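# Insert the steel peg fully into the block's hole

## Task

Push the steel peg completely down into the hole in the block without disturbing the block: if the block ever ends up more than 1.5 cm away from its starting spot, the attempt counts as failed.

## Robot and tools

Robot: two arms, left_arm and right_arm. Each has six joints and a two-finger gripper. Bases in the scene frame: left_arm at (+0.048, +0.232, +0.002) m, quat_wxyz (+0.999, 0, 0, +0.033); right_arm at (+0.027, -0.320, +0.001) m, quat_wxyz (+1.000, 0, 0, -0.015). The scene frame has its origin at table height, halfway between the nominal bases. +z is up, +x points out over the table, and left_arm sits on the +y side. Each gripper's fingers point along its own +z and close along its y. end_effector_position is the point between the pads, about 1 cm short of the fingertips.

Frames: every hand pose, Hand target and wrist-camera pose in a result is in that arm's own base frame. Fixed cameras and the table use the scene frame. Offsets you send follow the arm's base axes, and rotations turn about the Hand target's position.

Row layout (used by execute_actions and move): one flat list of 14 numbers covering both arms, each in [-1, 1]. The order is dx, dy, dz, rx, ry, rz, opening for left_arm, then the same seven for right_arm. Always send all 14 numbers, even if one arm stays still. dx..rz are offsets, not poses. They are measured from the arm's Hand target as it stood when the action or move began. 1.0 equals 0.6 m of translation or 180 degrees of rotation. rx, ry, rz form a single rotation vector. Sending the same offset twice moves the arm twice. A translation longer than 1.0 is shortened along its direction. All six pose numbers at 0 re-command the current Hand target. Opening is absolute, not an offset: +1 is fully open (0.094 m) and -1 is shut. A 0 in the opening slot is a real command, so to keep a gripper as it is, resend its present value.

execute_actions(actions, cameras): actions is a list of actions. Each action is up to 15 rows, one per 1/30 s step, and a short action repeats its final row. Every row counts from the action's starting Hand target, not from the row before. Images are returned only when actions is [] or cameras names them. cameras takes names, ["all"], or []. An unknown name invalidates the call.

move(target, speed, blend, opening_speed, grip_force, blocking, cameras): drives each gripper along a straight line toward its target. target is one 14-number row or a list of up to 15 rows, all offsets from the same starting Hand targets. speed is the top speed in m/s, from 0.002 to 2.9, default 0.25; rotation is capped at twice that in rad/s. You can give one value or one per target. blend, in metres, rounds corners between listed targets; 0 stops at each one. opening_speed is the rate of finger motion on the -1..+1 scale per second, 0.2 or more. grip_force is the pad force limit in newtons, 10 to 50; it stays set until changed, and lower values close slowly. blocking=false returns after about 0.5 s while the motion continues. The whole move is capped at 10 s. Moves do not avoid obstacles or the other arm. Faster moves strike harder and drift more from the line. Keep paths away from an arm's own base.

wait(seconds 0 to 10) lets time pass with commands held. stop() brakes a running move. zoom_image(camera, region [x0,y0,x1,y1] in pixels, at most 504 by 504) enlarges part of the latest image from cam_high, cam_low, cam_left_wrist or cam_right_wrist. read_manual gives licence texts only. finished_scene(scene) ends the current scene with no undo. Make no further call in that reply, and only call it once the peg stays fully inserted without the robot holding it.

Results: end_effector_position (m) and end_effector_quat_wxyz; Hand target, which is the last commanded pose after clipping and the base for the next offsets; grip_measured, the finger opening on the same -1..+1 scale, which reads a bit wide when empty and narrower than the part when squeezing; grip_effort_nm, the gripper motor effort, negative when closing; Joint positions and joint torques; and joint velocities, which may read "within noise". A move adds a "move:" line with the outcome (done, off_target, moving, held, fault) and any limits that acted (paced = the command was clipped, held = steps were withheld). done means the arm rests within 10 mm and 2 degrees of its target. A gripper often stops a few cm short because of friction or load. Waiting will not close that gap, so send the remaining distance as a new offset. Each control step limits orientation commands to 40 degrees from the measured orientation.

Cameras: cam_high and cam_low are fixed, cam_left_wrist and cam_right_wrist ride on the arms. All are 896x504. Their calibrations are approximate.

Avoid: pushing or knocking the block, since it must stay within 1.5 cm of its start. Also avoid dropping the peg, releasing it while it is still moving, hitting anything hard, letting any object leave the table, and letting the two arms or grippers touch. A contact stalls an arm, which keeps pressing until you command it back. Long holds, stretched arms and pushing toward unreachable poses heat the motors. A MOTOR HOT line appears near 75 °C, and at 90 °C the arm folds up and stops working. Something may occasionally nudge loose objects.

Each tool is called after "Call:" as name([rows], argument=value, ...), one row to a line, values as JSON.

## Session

Call:
execute_actions(actions=[])

Scene clock: 0.00 s.
left_arm: end_effector_position=(+0.3987, +0.0280, +0.0894) grip_measured=+1.000 grip_effort_nm=n/a end_effector_quat_wxyz=(+0.561, -0.053, +0.823, +0.067) | right_arm: end_effector_position=(+0.4040, +0.0269, +0.1030) grip_measured=+1.000 grip_effort_nm=n/a end_effector_quat_wxyz=(+0.590, -0.049, +0.802, +0.080)
Joint positions: left_arm=[-0.016 1.56 0.39 0.793 -0.185 -0.018 0.094] | right_arm=[-0.033 1.58 0.383 0.894 -0.218 0.006 0.094]
Joint velocities: within noise
Joint torques (N m): no reading
Heat: left arm: 28 °C; right arm: 34 °C.
Hand target: left_arm +0.4025, +0.0284, +0.0994; +0.572, -0.057, +0.815, +0.066 | right_arm +0.4090, +0.0273, +0.1182; +0.608, -0.054, +0.788, +0.078
Tool commands: left_gripper/opening=+1.0 right_gripper/opening=+1.0
camera_calibration:
cam_left_wrist: T_world_to_cam=[[0.0953513, -0.981331, -0.167026, 0.00616615], [-0.724742, 0.0465854, -0.687444, 0.388542], [0.682391, 0.186599, -0.706769, -0.0915405], [0, 0, 0, 1]] pos_world=[0.343471, 0.00503203, 0.203433]
cam_right_wrist: T_world_to_cam=[[0.128791, -0.965248, -0.227398, 0.000369885], [-0.676769, 0.0820562, -0.731608, 0.388654], [0.724842, 0.24812, -0.642682, -0.114475], [0, 0, 0, 1]] pos_world=[0.345958, -0.00313082, 0.210856]

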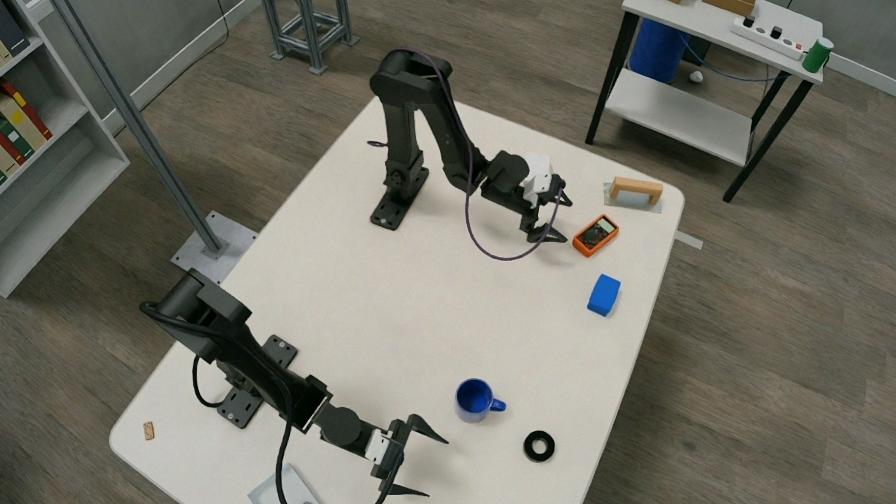

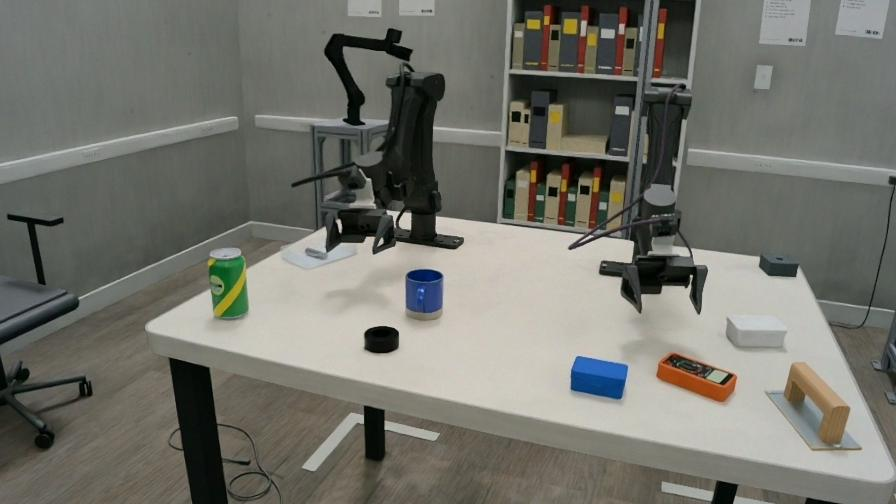

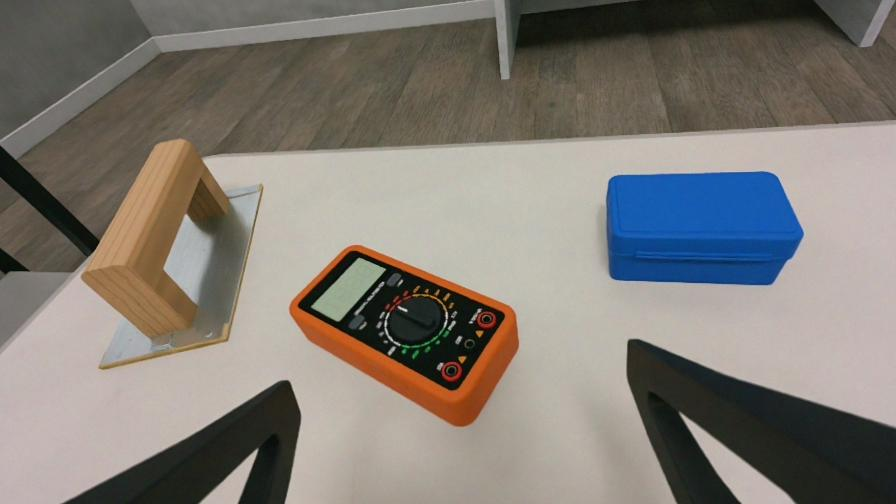

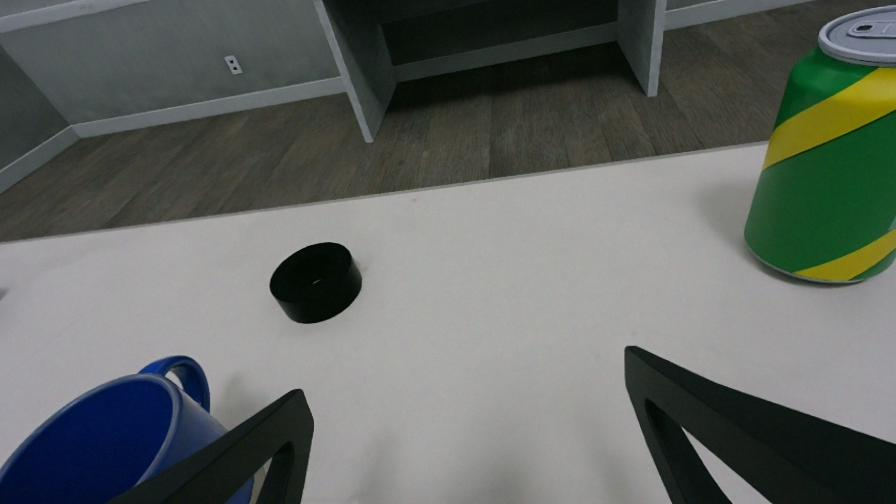

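Call:
zoom_image(camera="cam_low", region=[260, 220, 400, 300])

Call:
zoom_image(camera="cam_low", region=[720, 230, 840, 300])

Call:
zoom_image(camera="cam_high", region=[130, 400, 340, 504])

Scaled by 3.600 from the camera's 896x504 image, which has a finer 1280x720 frame.

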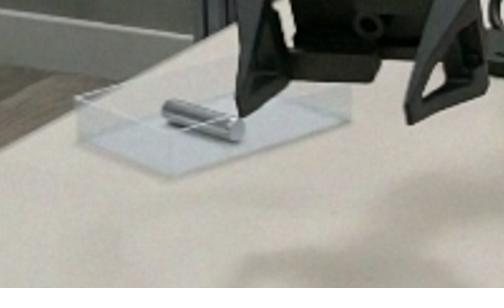

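Scaled by 4.200 from the camera's 896x504 image, which has a finer 1280x720 frame.

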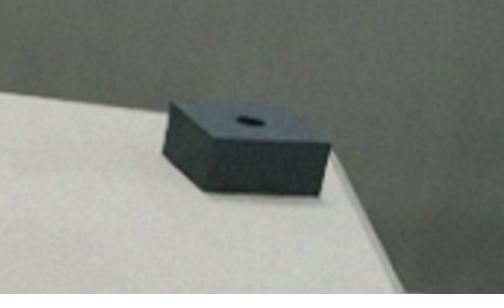

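Scaled by 2.400 from the camera's 896x504 image, which has a finer 1280x720 frame.

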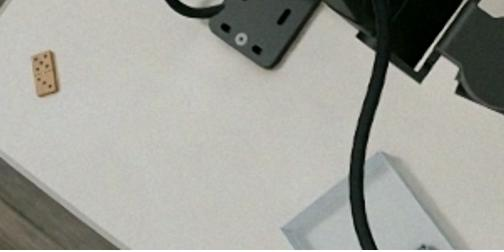

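Call:
move([
  [-0.204,0.203,0.25,-0.0851,0.2088,0.1021,1,-0.132,-0.1455,0.17,0.1677,0.1734,-0.2555,-0.4],
  [-0.471,0.419,0.233,-0.2264,0.2655,0.2941,1,-0.25,-0.28,0.12,0.26,0.27,-0.395,-0.4],
  [-0.821,0.453,0.167,-0.3783,0.2189,0.4706,1,-0.3205,-0.3573,0.053,0.3353,0.3468,-0.5109,-0.4],
], speed=0.35, blend=[0.06,0.06,0], cameras=["cam_left_wrist","cam_right_wrist"])

Scene clock: 53.70 s.
left_arm: end_effector_position=(-0.0908, +0.2957, +0.1911) grip_measured=+1.000 grip_effort_nm=-0.02 end_effector_quat_wxyz=(-0.004, +0.805, -0.593, -0.004) | right_arm: end_effector_position=(+0.2146, -0.1839, +0.1427) grip_measured=-0.398 grip_effort_nm=-0.10 end_effector_quat_wxyz=(-0.005, +0.775, +0.631, +0.002)
Joint positions: left_arm=[1.866 1.731 1.741 -1.569 0.002 -0.006 0.094] | right_arm=[-0.715 1.621 1.424 -1.384 -0.005 1.06 0.028]
Joint torques (N m): left_arm=[-0.25 -7.97 8.46 0.42 -0.02 0] | right_arm=[-0.39 -5.3 7.47 0.11 0.02 0.14]
Heat: left arm: 30 °C; right arm: 36 °C.
Hand target: left_arm -0.0901, +0.3002, +0.1996; +0.000, +0.802, -0.597, +0.000 | right_arm +0.2167, -0.1871, +0.1500; +0.000, +0.781, +0.625, +0.000
Off the commanded pose: left_arm 0.010 m, 1 deg | right_arm 0.008 m, 1 deg.
joint sent to its limit (left arm) — joint 4 (wrist pitch), lower limit. The joint targets are off in position, not in orientation.
move: done
camera_calibration:
cam_left_wrist: T_world_to_cam=[[0.985693, 0.167448, 0.0192268, 0.0381902], [0.146148, -0.905939, 0.397386, 0.244629], [0.0839599, -0.388891, -0.91745, 0.420478], [0, 0, 0, 1]] pos_world=[-0.108699, 0.378744, 0.287821]
cam_right_wrist: T_world_to_cam=[[-0.932891, 0.360158, -0.000149282, 0.269461], [0.327756, 0.849135, 0.414181, 0.0688268], [0.149297, 0.386337, -0.910195, 0.287714], [0, 0, 0, 1]] pos_world=[0.185864, -0.266646, 0.23341]
Images, in order (width x height): cam_left_wrist 896x504, cam_right_wrist 896x504.

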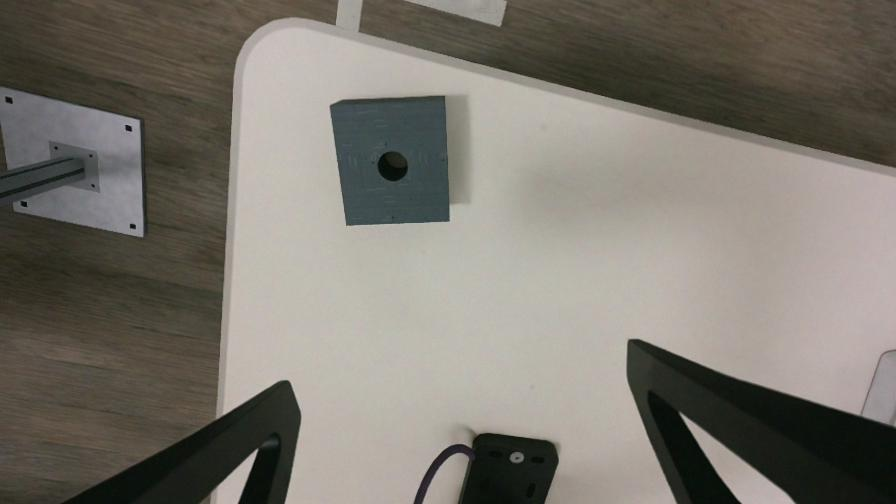

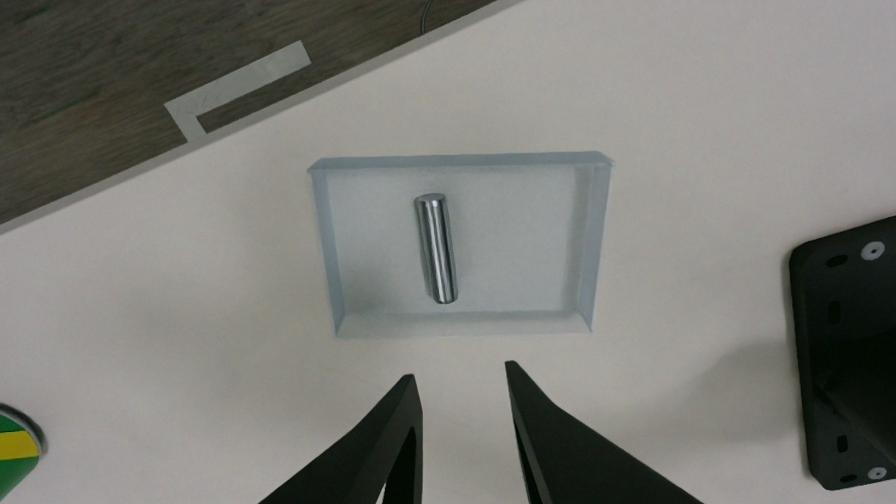

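Call:
move(target=[0,0,0,0,0,0,1,0.0208,-0.001,-0.155,0,0,-0.0089,-0.4], speed=0.2, cameras=["cam_right_wrist"])

Scene clock: 72.37 s.
left_arm: end_effector_position=(-0.0908, +0.2957, +0.1911) grip_measured=+1.000 grip_effort_nm=-0.02 end_effector_quat_wxyz=(-0.004, +0.805, -0.593, -0.004) | right_arm: end_effector_position=(+0.2235, -0.1856, +0.0576) grip_measured=-0.398 grip_effort_nm=-0.10 end_effector_quat_wxyz=(-0.010, +0.788, +0.616, +0.002)
Joint positions: left_arm=[1.866 1.731 1.741 -1.569 0.002 -0.006 0.094] | right_arm=[-0.701 1.699 1.168 -1.059 -0.008 1.113 0.028]
Joint torques (N m): left_arm=[-0.35 -7.95 8.44 0.4 -0.05 -0.01] | right_arm=[0.58 -6.08 4.71 0.54 0.03 0.14]
Heat: left arm: 30 °C; right arm: 37 °C.
Hand target: left_arm -0.0901, +0.3002, +0.1996; +0.000, +0.802, -0.597, +0.000 | right_arm +0.2292, -0.1877, +0.0570; +0.000, +0.789, +0.614, +0.000
Off the commanded pose: left_arm 0.010 m, 1 deg | right_arm 0.006 m, 1 deg.
joint sent to its limit (left arm) — joint 4 (wrist pitch), lower limit. The joint targets are off in position, not in orientation.
move: done
camera_calibration:
cam_right_wrist: T_world_to_cam=[[-0.917743, 0.397088, 0.00826675, 0.281373], [0.363762, 0.832001, 0.418871, 0.091135], [0.15945, 0.387423, -0.908008, 0.207403], [0, 0, 0, 1]] pos_world=[0.192006, -0.267907, 0.147824]
Images, in order (width x height): cam_right_wrist 896x504.

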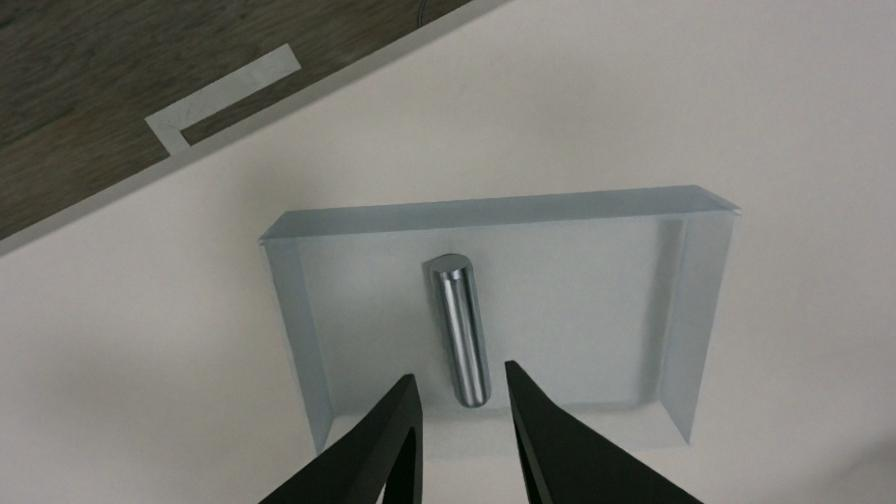

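Call:
move(target=[0,0,0,0,0,0,1,-0.0005,-0.002,-0.0735,0,0,0,-0.4], speed=0.12, cameras=["cam_right_wrist"])

Scene clock: 87.30 s.
left_arm: end_effector_position=(-0.0908, +0.2957, +0.1911) grip_measured=+1.000 grip_effort_nm=-0.02 end_effector_quat_wxyz=(-0.004, +0.805, -0.593, -0.004) | right_arm: end_effector_position=(+0.2243, -0.1863, +0.0143) grip_measured=-0.398 grip_effort_nm=-0.10 end_effector_quat_wxyz=(-0.009, +0.788, +0.616, +0.002)
Joint positions: left_arm=[1.866 1.731 1.741 -1.569 0.002 -0.006 0.094] | right_arm=[-0.701 1.762 1.058 -0.882 -0.008 1.113 0.028]
Joint torques (N m): left_arm=[-0.31 -7.97 8.46 0.39 -0.02 -0.01] | right_arm=[0.24 -6.09 4.41 0.55 0.06 0.11]
Heat: left arm: 30 °C; right arm: 36 °C.
Hand target: left_arm -0.0901, +0.3002, +0.1996; +0.000, +0.802, -0.597, +0.000 | right_arm +0.2289, -0.1889, +0.0129; +0.000, +0.789, +0.614, +0.000
Off the commanded pose: left_arm 0.010 m, 1 deg | right_arm 0.005 m, 1 deg.
joint sent to its limit (left arm) — joint 4 (wrist pitch), lower limit. The joint targets are off in position, not in orientation.
move: done
camera_calibration:
cam_right_wrist: T_world_to_cam=[[-0.917763, 0.397094, 0.00525004, 0.282809], [0.36274, 0.832838, 0.418091, 0.109935], [0.161649, 0.385613, -0.90839, 0.167403], [0, 0, 0, 1]] pos_world=[0.192613, -0.268412, 0.10462]
Images, in order (width x height): cam_right_wrist 896x504.

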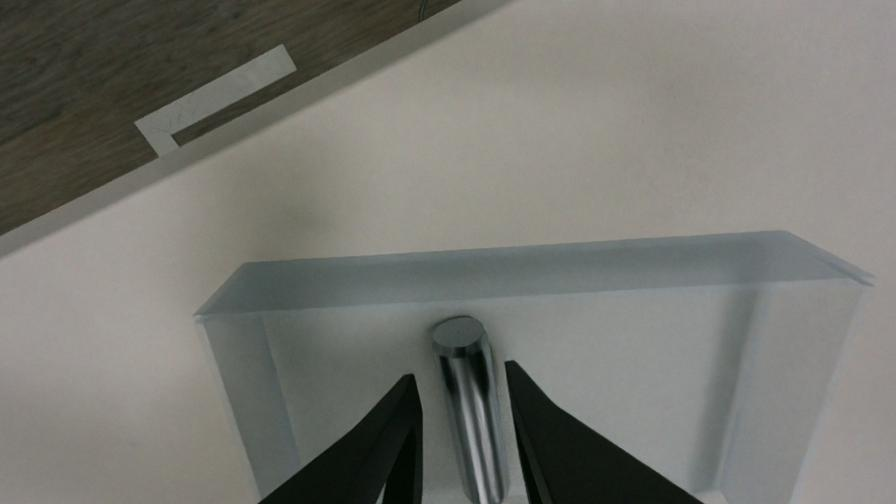

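Call:
move([
  [0,0,0,0,0,0,1,-0.003,0.0013,-0.011,0,0,0,-0.4],
  [0,0,0,0,0,0,1,-0.003,0.0013,-0.011,0,0,0,-0.85],
], speed=0.08, opening_speed=0.6, cameras=["cam_right_wrist"])

Scene clock: 97.53 s.
left_arm: end_effector_position=(-0.0908, +0.2957, +0.1911) grip_measured=+1.000 grip_effort_nm=-0.02 end_effector_quat_wxyz=(-0.004, +0.805, -0.593, -0.004) | right_arm: end_effector_position=(+0.2240, -0.1860, +0.0098) grip_measured=-0.655 grip_effort_nm=-1.03 end_effector_quat_wxyz=(-0.005, +0.788, +0.616, +0.003)
Joint positions: left_arm=[1.866 1.731 1.741 -1.569 0.002 -0.006 0.094] | right_arm=[-0.701 1.762 1.038 -0.854 -0.008 1.113 0.016]
Joint torques (N m): left_arm=[-0.34 -7.95 8.49 0.41 -0.04 -0.02] | right_arm=[0.1 -5.7 4.26 0.57 0.05 0.1]
Heat: left arm: 31 °C; right arm: 36 °C.
Hand target: left_arm -0.0901, +0.3002, +0.1996; +0.000, +0.802, -0.597, +0.000 | right_arm +0.2271, -0.1881, +0.0063; +0.000, +0.789, +0.614, +0.000
Off the commanded pose: left_arm 0.010 m, 1 deg | right_arm 0.005 m, 1 deg.
joint sent to its limit (left arm) — joint 4 (wrist pitch), lower limit. The joint targets are off in position, not in orientation.
move: done
camera_calibration:
cam_right_wrist: T_world_to_cam=[[-0.91778, 0.397084, -0.00208337, 0.282485], [0.360284, 0.834908, 0.416082, 0.112671], [0.166959, 0.381121, -0.909325, 0.161331], [0, 0, 0, 1]] pos_world=[0.19173, -0.267727, 0.10041]
Images, in order (width x height): cam_right_wrist 896x504.

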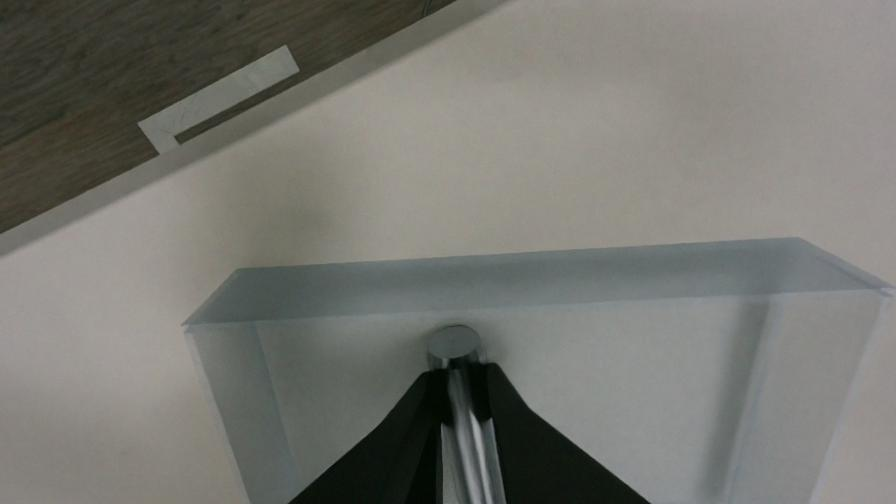

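Call:
move([
  [0.35,-0.034,0.084,0.0563,-0.0031,-0.219,0.1,0,0,0.1833,0,0,0,-0.85],
  [0.6,-0.334,0.117,0.2452,-0.1231,-0.4547,0.1,0.114,0.416,0.28,0.0366,-0.1256,0.16,-0.85],
  [0.5467,-0.8317,0.055,0.3219,-0.5813,-0.6167,0.1,0.2278,0.832,0.3743,0.0732,-0.2512,0.32,-0.85],
], speed=0.35, blend=[0.04,0.06,0], grip_force=[50,35], cameras=["cam_left_wrist","cam_right_wrist"])

Scene clock: 139.43 s.
left_arm: end_effector_position=(+0.2405, -0.1986, +0.2283) grip_measured=+0.102 grip_effort_nm=-0.12 end_effector_quat_wxyz=(+0.652, +0.283, +0.639, -0.294) | right_arm: end_effector_position=(+0.3453, +0.3021, +0.2060) grip_measured=-0.652 grip_effort_nm=-0.77 end_effector_quat_wxyz=(+0.106, +0.352, +0.872, +0.324)
Joint positions: left_arm=[-0.499 0.737 0.201 0.56 0.341 -0.015 0.052] | right_arm=[0.665 1.681 1.512 -0.716 -0.131 1.48 0.016]
Joint torques (N m): left_arm=[0.01 -0.06 5.87 2.56 0.12 -0.01] | right_arm=[0.25 -6.98 9.17 2.14 0.16 -0.06]
Heat: left arm: 30 °C; right arm: 36 °C.
Hand target: left_arm +0.2379, -0.1988, +0.2326; +0.661, +0.285, +0.627, -0.299 | right_arm +0.3638, +0.3111, +0.2309; +0.141, +0.341, +0.858, +0.356
Off the commanded pose: left_arm 0.005 m, 2 deg | right_arm 0.032 m, 6 deg.
grip_force (N): 50, 35
move: off_target (right_arm)
camera_calibration:
cam_left_wrist: T_world_to_cam=[[-0.749246, -0.650188, -0.12604, 0.0817007], [-0.167657, 0.370313, -0.913652, 0.361829], [0.64072, -0.663418, -0.386464, -0.07507], [0, 0, 0, 1]] pos_world=[0.169976, -0.130672, 0.311871]
cam_right_wrist: T_world_to_cam=[[-0.654057, -0.41947, -0.629487, 0.485252], [-0.745997, 0.495518, 0.444917, 0.0583108], [0.125292, 0.760597, -0.63702, -0.0229838], [0, 0, 0, 1]] pos_world=[0.363762, 0.192136, 0.264875]
Images, in order (width x height): cam_left_wrist 896x504, cam_right_wrist 896x504.

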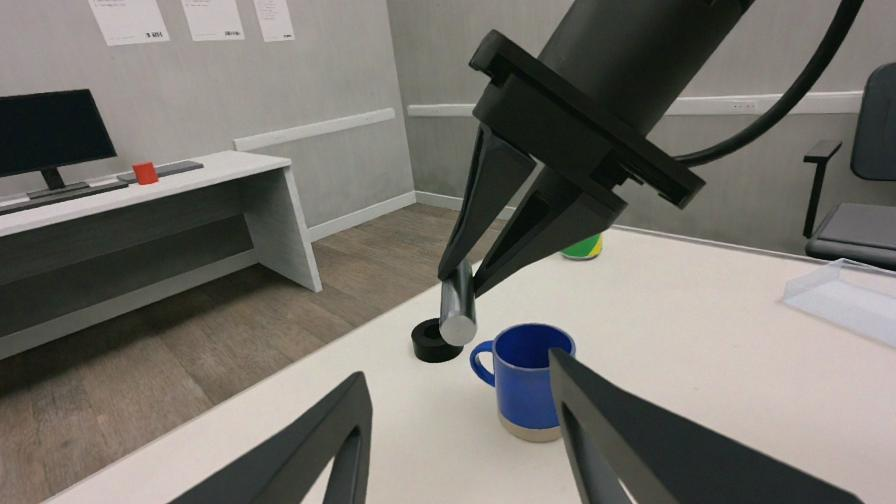

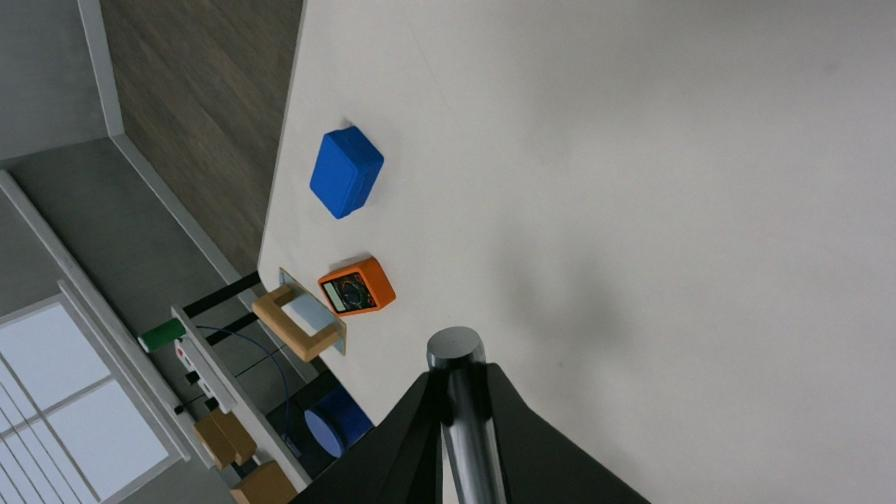

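Call:
move(target=[0.0722,-0.0808,0.0107,0,0,0,0.1,0,0,0,0,0,0,-0.85], speed=0.15, cameras=["cam_left_wrist"])

Scene clock: 152.73 s.
left_arm: end_effector_position=(+0.2779, -0.2414, +0.2125) grip_measured=+0.102 grip_effort_nm=-0.12 end_effector_quat_wxyz=(+0.634, +0.287, +0.655, -0.294) | right_arm: end_effector_position=(+0.3453, +0.3021, +0.2060) grip_measured=-0.652 grip_effort_nm=-0.77 end_effector_quat_wxyz=(+0.106, +0.352, +0.872, +0.324)
Joint positions: left_arm=[-0.597 1.145 0.313 0.809 0.249 -0.015 0.052] | right_arm=[0.665 1.681 1.512 -0.716 -0.131 1.48 0.016]
Joint torques (N m): left_arm=[-0.5 -2.44 9.43 2.63 -0.07 0.04] | right_arm=[0.29 -6.97 9.17 2.15 0.17 -0.07]
Heat: left arm: 30 °C; right arm: 38 °C.
Hand target: left_arm +0.2813, -0.2473, +0.2390; +0.661, +0.285, +0.627, -0.299 | right_arm +0.3638, +0.3111, +0.2309; +0.141, +0.341, +0.858, +0.356
Off the commanded pose: left_arm 0.027 m, 4 deg | right_arm 0.032 m, 6 deg.
grip_force (N): 50, 35
move: off_target (left_arm, right_arm)
camera_calibration:
cam_left_wrist: T_world_to_cam=[[-0.758042, -0.642613, -0.111448, 0.0810382], [-0.202072, 0.393879, -0.896675, 0.381249], [0.620112, -0.657197, -0.428431, -0.117317], [0, 0, 0, 1]] pos_world=[0.21122, -0.17519, 0.300626]
Images, in order (width x height): cam_left_wrist 896x504.

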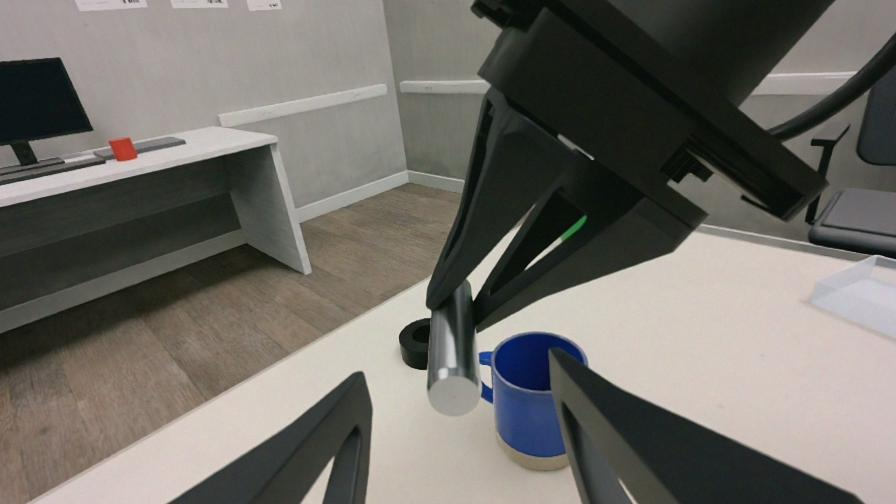

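Call:
move([
  [0.0255,-0.0263,-0.0075,0,0,0,0.1,0,0,0,0,0,0,-0.85],
  [0.0255,-0.0263,-0.0075,0,0,0,-0.85,0,0,0,0,0,0,-0.85],
], speed=0.1, opening_speed=0.8, grip_force=[35,35], cameras=["cam_left_wrist"])

Scene clock: 165.60 s.
left_arm: end_effector_position=(+0.2930, -0.2565, +0.2096) grip_measured=-0.671 grip_effort_nm=-0.77 end_effector_quat_wxyz=(+0.636, +0.286, +0.654, -0.293) | right_arm: end_effector_position=(+0.3455, +0.3019, +0.2060) grip_measured=-0.652 grip_effort_nm=-0.77 end_effector_quat_wxyz=(+0.107, +0.352, +0.872, +0.323)
Joint positions: left_arm=[-0.617 1.277 0.367 0.89 0.227 -0.015 0.015] | right_arm=[0.665 1.681 1.512 -0.716 -0.129 1.478 0.016]
Joint torques (N m): left_arm=[-0.59 -3.41 9.11 2.6 -0.06 0.06] | right_arm=[0.25 -6.97 9.17 2.16 0.15 -0.05]
Heat: left arm: 31 °C; right arm: 40 °C.
Hand target: left_arm +0.2966, -0.2631, +0.2345; +0.661, +0.285, +0.627, -0.299 | right_arm +0.3638, +0.3111, +0.2309; +0.141, +0.341, +0.858, +0.356
Off the commanded pose: left_arm 0.026 m, 4 deg | right_arm 0.032 m, 6 deg.
grip_force (N): 35, 35
move: off_target (left_arm, right_arm); target 2's new opening was sent with left_arm's hand 0.026 m and 4 deg from that target
camera_calibration:
cam_left_wrist: T_world_to_cam=[[-0.756732, -0.643934, -0.112719, 0.0820128], [-0.200122, 0.392333, -0.897789, 0.386821], [0.622341, -0.656828, -0.425757, -0.13906], [0, 0, 0, 1]] pos_world=[0.226015, -0.19029, 0.297323]
Images, in order (width x height): cam_left_wrist 896x504.

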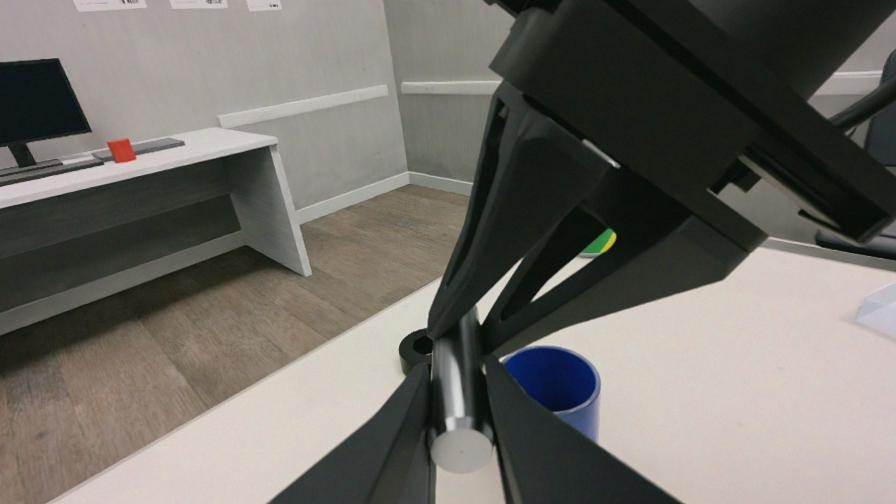

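Call:
move([
  [0,0,0,0,0,0,-0.85,0,0,0,0,0,0,-0.2],
  [0,0,0,0,0,0,-0.85,-0.068,-0.082,0.128,0,0,0,-0.2],
  [-0.0443,0.605,0.059,0.07,0.2733,0.3583,-0.85,-0.068,-0.082,0.128,0,0,0,-0.2],
  [-0.2443,0.9218,0.059,-0.0608,0.5234,0.4906,-0.85,-0.068,-0.082,0.128,0,0,0,-0.2],
], speed=[0.15,0.15,0.35,0.35], blend=[0,0.02,0.08,0], cameras=[])

Scene clock: 181.70 s.
left_arm: end_effector_position=(+0.1481, +0.2881, +0.2595) grip_measured=-0.671 grip_effort_nm=-0.77 end_effector_quat_wxyz=(+0.110, -0.509, +0.851, +0.065) | right_arm: end_effector_position=(+0.3259, +0.2694, +0.2880) grip_measured=-0.202 grip_effort_nm=0.08 end_effector_quat_wxyz=(+0.129, +0.346, +0.863, +0.345)
Joint positions: left_arm=[1.096 1.641 1.896 -1.569 0.006 0.019 0.015] | right_arm=[0.63 1.561 1.68 -0.947 -0.137 1.446 0.038]
Joint torques (N m): left_arm=[-0.02 -6.71 8.7 0.87 -0.07 -0.1] | right_arm=[-0.59 -8.16 7.83 1.29 -0.08 -0.09]
Heat: left arm: 33 °C; right arm: 39 °C.
Hand target: left_arm +0.1500, +0.2900, +0.2699; +0.075, -0.513, +0.854, +0.045 | right_arm +0.3230, +0.2619, +0.3077; +0.141, +0.341, +0.858, +0.356
Off the commanded pose: left_arm 0.011 m, 5 deg | right_arm 0.021 m, 2 deg.
joint sent to its limit (left arm) — joint 4 (wrist pitch), lower limit. The joint targets are off in position and orientation.
grip_force (N): 35, 35
move: off_target (left_arm, right_arm)
No camera images: "cameras" was empty.

Call:
move(target=[-0.4633,0.055,-0.2333,-0.0573,0.0035,0.2723,-0.85,0,0,0,0,0,0,-0.2], speed=0.25, cameras=["cam_left_wrist"])

Call:
zoom_image(camera="cam_left_wrist", region=[360, 180, 560, 480])

Scene clock: 193.70 s.
left_arm: end_effector_position=(-0.1246, +0.3088, +0.1213) grip_measured=-0.671 grip_effort_nm=-0.77 end_effector_quat_wxyz=(+0.014, +0.825, -0.565, +0.023) | right_arm: end_effector_position=(+0.3259, +0.2694, +0.2880) grip_measured=-0.202 grip_effort_nm=0.08 end_effector_quat_wxyz=(+0.129, +0.346, +0.863, +0.345)
Joint positions: left_arm=[1.952 1.857 1.616 -1.383 0.002 0.012 0.015] | right_arm=[0.63 1.561 1.68 -0.947 -0.137 1.446 0.038]
Joint torques (N m): left_arm=[-0.21 -9.62 8.92 0.57 -0.04 -0.1] | right_arm=[-0.61 -8.16 7.8 1.28 -0.09 -0.08]
Heat: left arm: 31 °C; right arm: 39 °C.
Hand target: left_arm -0.1280, +0.3230, +0.1299; +0.000, +0.825, -0.566, +0.000 | right_arm +0.3230, +0.2619, +0.3077; +0.141, +0.341, +0.858, +0.356
Off the commanded pose: left_arm 0.017 m, 3 deg | right_arm 0.021 m, 2 deg.
grip_force (N): 35, 35
move: off_target (left_arm, right_arm)
camera_calibration:
cam_left_wrist: T_world_to_cam=[[0.971573, 0.235006, 0.0285861, 0.0469087], [0.196494, -0.86786, 0.456299, 0.276611], [0.132042, -0.437711, -0.889367, 0.382089], [0, 0, 0, 1]] pos_world=[-0.15038, 0.396281, 0.212259]
Images, in order (width x height): cam_left_wrist 896x504.

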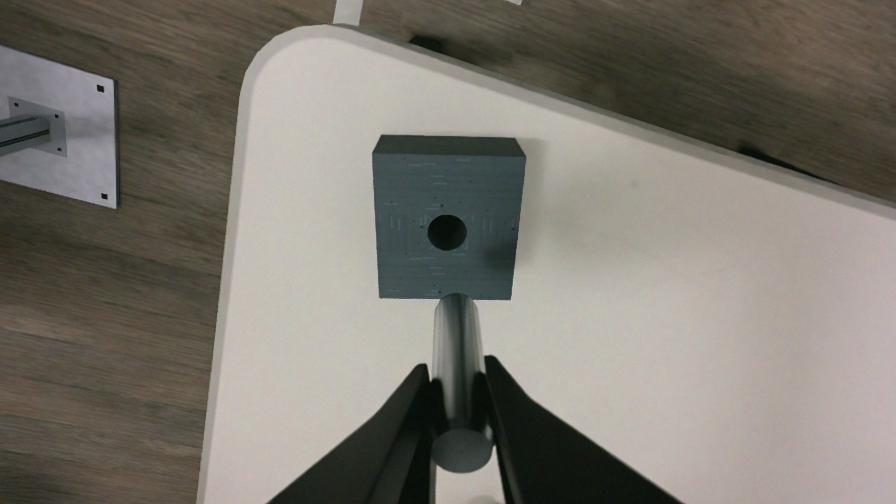

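Scaled by 1.680 from the camera's 896x504 image, which has a finer 1280x720 frame.

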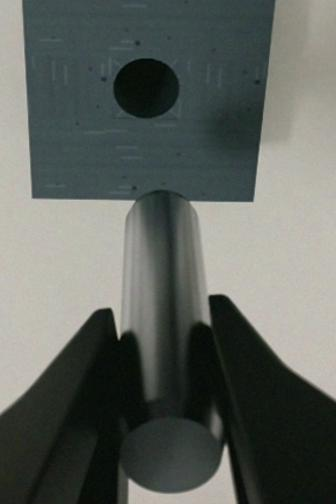

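Call:
move(target=[-0.0088,0.0052,-0.0648,0.012,0.0055,0,-0.85,0,0,0,0,0,0,-0.2], speed=0.1, cameras=["cam_left_wrist"])

Call:
zoom_image(camera="cam_left_wrist", region=[380, 240, 530, 350])

Scene clock: 217.30 s.
left_arm: end_effector_position=(-0.1300, +0.3222, +0.0889) grip_measured=-0.671 grip_effort_nm=-0.77 end_effector_quat_wxyz=(-0.004, +0.825, -0.565, -0.004) | right_arm: end_effector_position=(+0.3259, +0.2694, +0.2880) grip_measured=-0.202 grip_effort_nm=0.08 end_effector_quat_wxyz=(+0.129, +0.346, +0.863, +0.345)
Joint positions: left_arm=[1.952 1.857 1.488 -1.19 0.002 0.012 0.015] | right_arm=[0.63 1.561 1.68 -0.947 -0.137 1.446 0.038]
Joint torques (N m): left_arm=[0.66 -10.77 5.15 0.79 -0.06 0.02] | right_arm=[-0.57 -8.14 7.76 1.29 -0.09 -0.07]
Heat: left arm: 33 °C; right arm: 38 °C.
Hand target: left_arm -0.1333, +0.3261, +0.0910; -0.011, +0.824, -0.566, -0.018 | right_arm +0.3230, +0.2619, +0.3077; +0.141, +0.341, +0.858, +0.356
Off the commanded pose: left_arm 0.005 m, 2 deg | right_arm 0.021 m, 2 deg.
grip_force (N): 35, 35
move: off_target (right_arm)
camera_calibration:
cam_left_wrist: T_world_to_cam=[[0.972171, 0.233497, 0.0190573, 0.0513302], [0.206938, -0.894022, 0.397368, 0.319092], [0.109822, -0.382366, -0.917462, 0.34159], [0, 0, 0, 1]] pos_world=[-0.153448, 0.403902, 0.185621]
Images, in order (width x height): cam_left_wrist 896x504.

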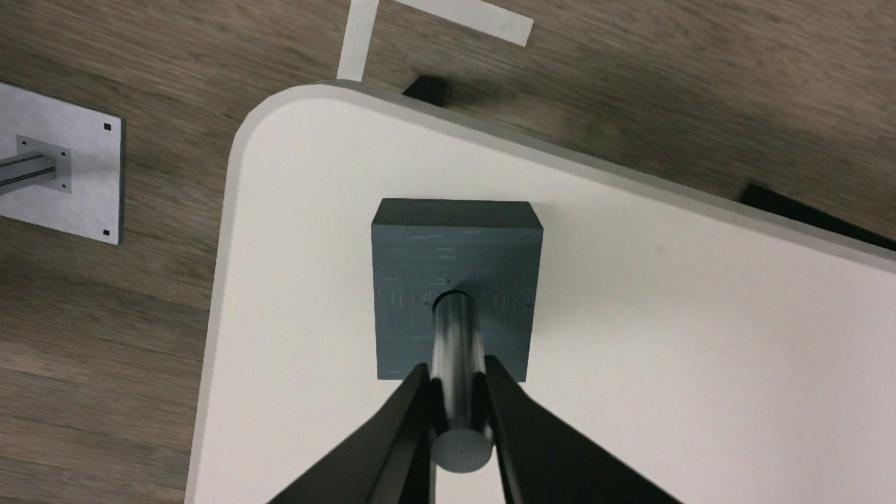

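Scaled by 3.360 from the camera's 896x504 image, which has a finer 1280x720 frame.

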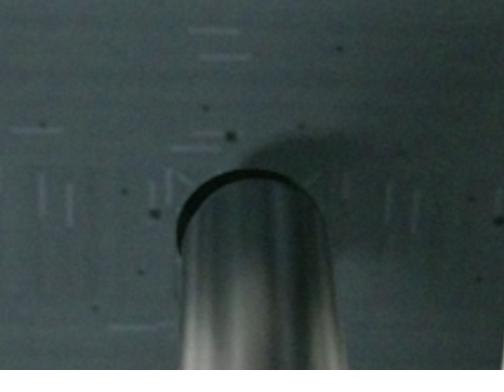

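Call:
move(target=[0.0003,-0.0132,-0.009,-0.0035,-0.0007,0,-0.85,0,0,0,0,0,0,-0.2], speed=0.06, cameras=["cam_left_wrist"])

Call:
zoom_image(camera="cam_left_wrist", region=[380, 240, 530, 350])

Scene clock: 237.27 s.
left_arm: end_effector_position=(-0.1273, +0.3147, +0.0794) grip_measured=-0.671 grip_effort_nm=-0.77 end_effector_quat_wxyz=(+0.004, +0.825, -0.565, +0.006) | right_arm: end_effector_position=(+0.3259, +0.2694, +0.2880) grip_measured=-0.202 grip_effort_nm=0.08 end_effector_quat_wxyz=(+0.129, +0.346, +0.863, +0.345)
Joint positions: left_arm=[1.952 1.857 1.45 -1.178 0 0.012 0.015] | right_arm=[0.63 1.561 1.68 -0.947 -0.137 1.446 0.038]
Joint torques (N m): left_arm=[0.77 -12.15 4.83 0.74 -0.06 0.06] | right_arm=[-0.55 -8.18 7.8 1.3 -0.07 -0.07]
Heat: left arm: 36 °C; right arm: 38 °C.
Hand target: left_arm -0.1331, +0.3182, +0.0856; -0.007, +0.824, -0.566, -0.014 | right_arm +0.3230, +0.2619, +0.3077; +0.141, +0.341, +0.858, +0.356
Off the commanded pose: left_arm 0.009 m, 3 deg | right_arm 0.021 m, 2 deg.
grip_force (N): 35, 35
move: off_target (left_arm, right_arm)
camera_calibration:
cam_left_wrist: T_world_to_cam=[[0.972008, 0.233985, 0.0212667, 0.0503201], [0.203557, -0.88388, 0.421094, 0.310057], [0.117327, -0.404977, -0.906768, 0.336945], [0, 0, 0, 1]] pos_world=[-0.151559, 0.398734, 0.173898]
Images, in order (width x height): cam_left_wrist 896x504.

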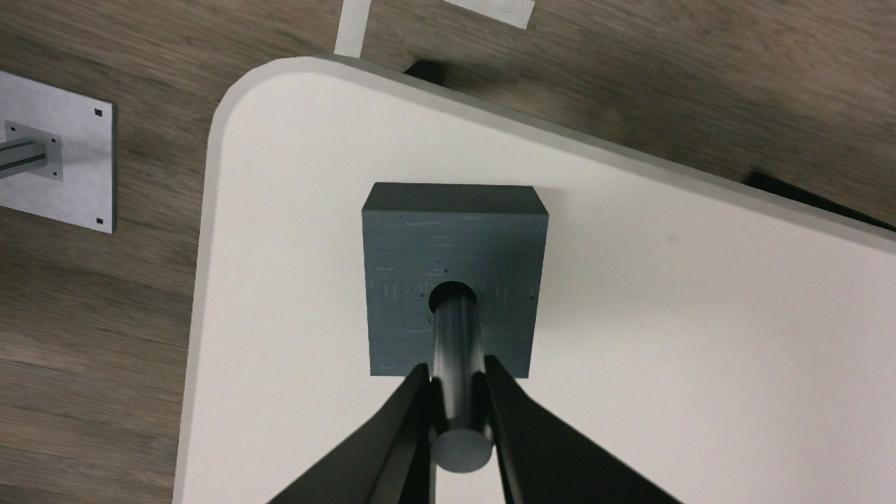

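Scaled by 3.360 from the camera's 896x504 image, which has a finer 1280x720 frame.

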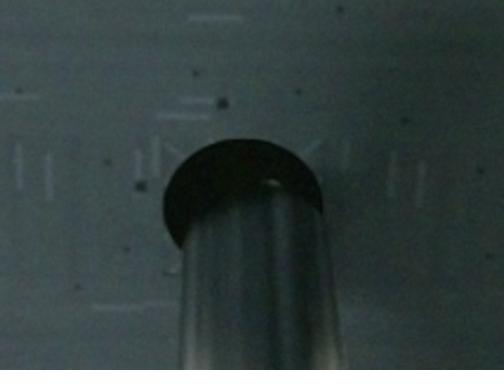

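Call:
move(target=[-0.0045,0.0047,-0.0033,0,0,0,-0.85,0,0,0,0,0,0,-0.2], speed=0.05, cameras=["cam_left_wrist"])

Call:
zoom_image(camera="cam_left_wrist", region=[380, 240, 530, 350])

Scene clock: 285.27 s.
left_arm: end_effector_position=(-0.1277, +0.3146, +0.0794) grip_measured=-0.671 grip_effort_nm=-0.77 end_effector_quat_wxyz=(+0.001, +0.826, -0.563, +0.008) | right_arm: end_effector_position=(+0.3259, +0.2694, +0.2880) grip_measured=-0.202 grip_effort_nm=0.08 end_effector_quat_wxyz=(+0.129, +0.346, +0.863, +0.345)
Joint positions: left_arm=[1.957 1.857 1.45 -1.178 0.006 0.012 0.015] | right_arm=[0.63 1.561 1.68 -0.947 -0.137 1.446 0.038]
Joint torques (N m): left_arm=[0.68 -10.77 5.82 0.76 -0.06 0.09] | right_arm=[-0.57 -8.16 7.76 1.27 -0.07 -0.07]
Heat: left arm: 40 °C; right arm: 38 °C.
Hand target: left_arm -0.1358, +0.3210, +0.0837; -0.007, +0.824, -0.566, -0.014 | right_arm +0.3230, +0.2619, +0.3077; +0.141, +0.341, +0.858, +0.356
Off the commanded pose: left_arm 0.011 m, 3 deg | right_arm 0.021 m, 2 deg.
grip_force (N): 35, 35
move: off_target (left_arm, right_arm)
camera_calibration:
cam_left_wrist: T_world_to_cam=[[0.970764, 0.238471, 0.027374, 0.0486741], [0.205281, -0.883892, 0.420232, 0.310295], [0.124409, -0.402326, -0.907004, 0.33696], [0, 0, 0, 1]] pos_world=[-0.152869, 0.398228, 0.173896]
Images, in order (width x height): cam_left_wrist 896x504.

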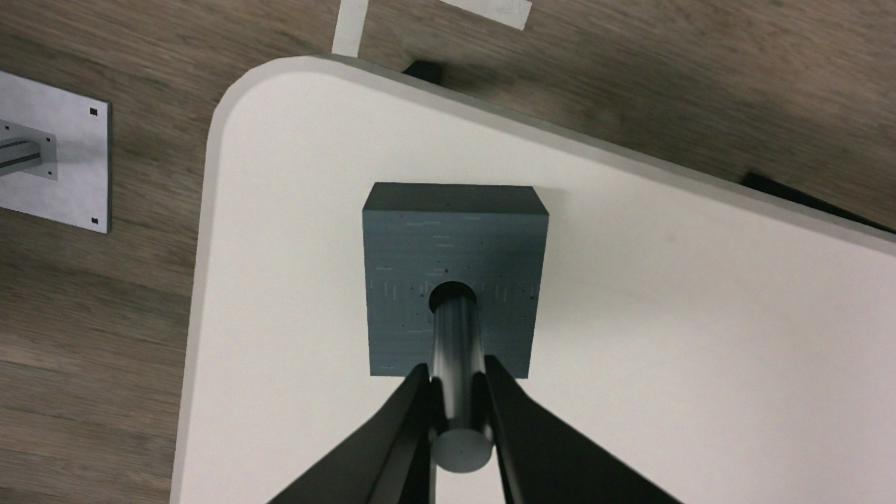

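Scaled by 3.360 from the camera's 896x504 image, which has a finer 1280x720 frame.

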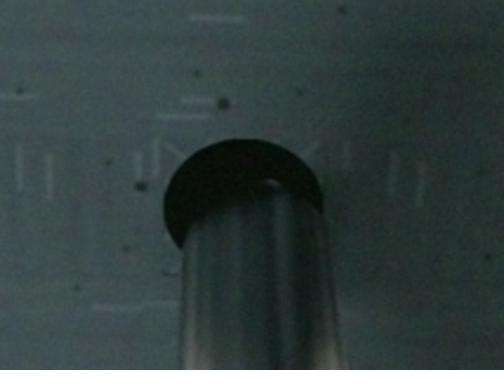

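Call:
move(target=[0,0,0.01,0,0,0,-0.85,0,0,0,0,0,0,-0.2], speed=0.05, cameras=["cam_left_wrist"])

Call:
zoom_image(camera="cam_left_wrist", region=[380, 240, 530, 350])

Scene clock: 298.60 s.
left_arm: end_effector_position=(-0.1277, +0.3146, +0.0794) grip_measured=-0.671 grip_effort_nm=-0.77 end_effector_quat_wxyz=(+0.001, +0.826, -0.563, +0.008) | right_arm: end_effector_position=(+0.3259, +0.2694, +0.2880) grip_measured=-0.202 grip_effort_nm=0.08 end_effector_quat_wxyz=(+0.129, +0.346, +0.863, +0.345)
Joint positions: left_arm=[1.957 1.857 1.45 -1.178 0.006 0.012 0.015] | right_arm=[0.63 1.561 1.68 -0.947 -0.137 1.446 0.038]
Joint torques (N m): left_arm=[0.68 -11.15 7.41 0.55 -0.07 0.09] | right_arm=[-0.57 -8.17 7.76 1.29 -0.08 -0.08]
Heat: left arm: 39 °C; right arm: 38 °C.
Hand target: left_arm -0.1358, +0.3210, +0.0897; -0.007, +0.824, -0.566, -0.014 | right_arm +0.3230, +0.2619, +0.3077; +0.141, +0.341, +0.858, +0.356
Off the commanded pose: left_arm 0.015 m, 3 deg | right_arm 0.021 m, 2 deg.
grip_force (N): 35, 35
move: off_target (left_arm, right_arm)
camera_calibration:
cam_left_wrist: T_world_to_cam=[[0.970764, 0.238471, 0.027374, 0.0486741], [0.205281, -0.883892, 0.420232, 0.310295], [0.124409, -0.402326, -0.907004, 0.33696], [0, 0, 0, 1]] pos_world=[-0.152869, 0.398228, 0.173896]
Images, in order (width x height): cam_left_wrist 896x504.

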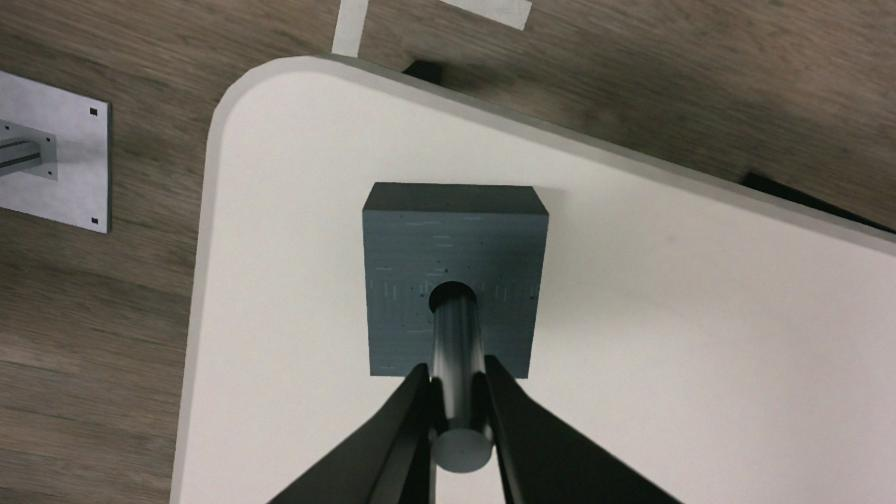

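Scaled by 3.360 from the camera's 896x504 image, which has a finer 1280x720 frame.

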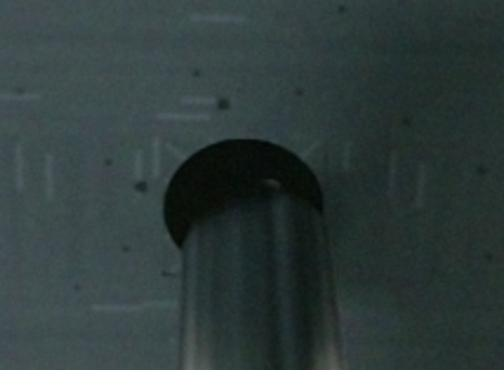

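Call:
move(target=[-0.0018,0.0047,0.01,0.004,0.0016,0,-0.85,0,0,0,0,0,0,-0.2], speed=0.05, cameras=["cam_left_wrist"])

Call:
zoom_image(camera="cam_left_wrist", region=[380, 240, 530, 350])

Scene clock: 304.10 s.
left_arm: end_effector_position=(-0.1277, +0.3146, +0.0794) grip_measured=-0.671 grip_effort_nm=-0.77 end_effector_quat_wxyz=(+0.001, +0.826, -0.563, +0.008) | right_arm: end_effector_position=(+0.3259, +0.2694, +0.2880) grip_measured=-0.202 grip_effort_nm=0.08 end_effector_quat_wxyz=(+0.129, +0.346, +0.863, +0.345)
Joint positions: left_arm=[1.957 1.857 1.45 -1.178 0.006 0.012 0.015] | right_arm=[0.63 1.561 1.68 -0.947 -0.137 1.446 0.038]
Joint torques (N m): left_arm=[0.7 -11.73 8.79 0.46 -0.08 0.08] | right_arm=[-0.58 -8.13 7.77 1.29 -0.06 -0.08]
Heat: left arm: 39 °C; right arm: 38 °C.
Hand target: left_arm -0.1369, +0.3238, +0.0957; -0.011, +0.824, -0.566, -0.019 | right_arm +0.3230, +0.2619, +0.3077; +0.141, +0.341, +0.858, +0.356
Off the commanded pose: left_arm 0.021 m, 3 deg | right_arm 0.021 m, 2 deg.
grip_force (N): 35, 35
move: off_target (left_arm, right_arm)
camera_calibration:
cam_left_wrist: T_world_to_cam=[[0.970764, 0.238471, 0.027374, 0.0486741], [0.205281, -0.883892, 0.420232, 0.310295], [0.124409, -0.402326, -0.907004, 0.33696], [0, 0, 0, 1]] pos_world=[-0.152869, 0.398228, 0.173896]
Images, in order (width x height): cam_left_wrist 896x504.

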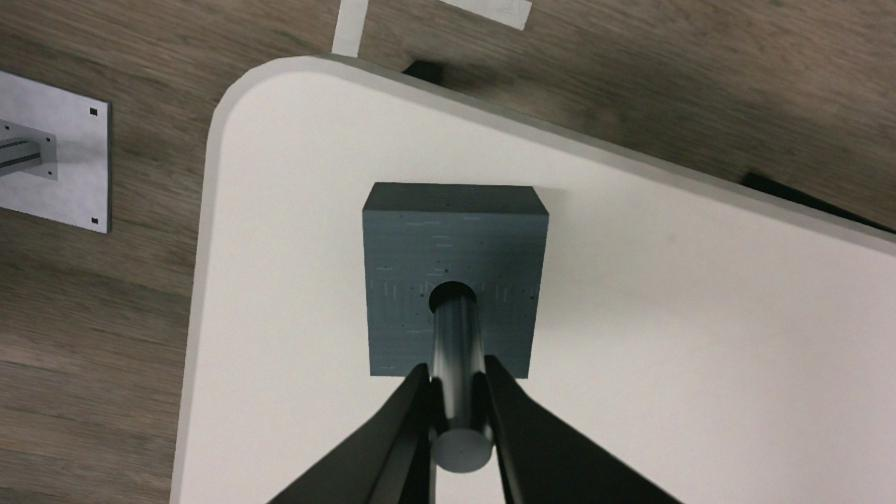

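Scaled by 3.360 from the camera's 896x504 image, which has a finer 1280x720 frame.

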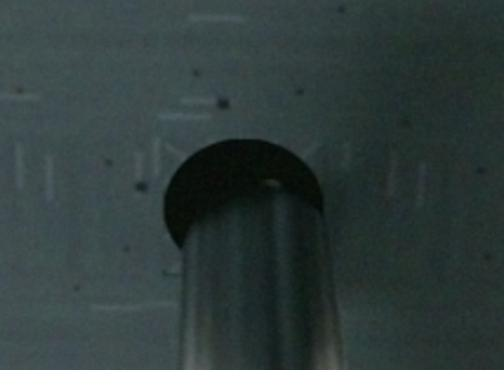

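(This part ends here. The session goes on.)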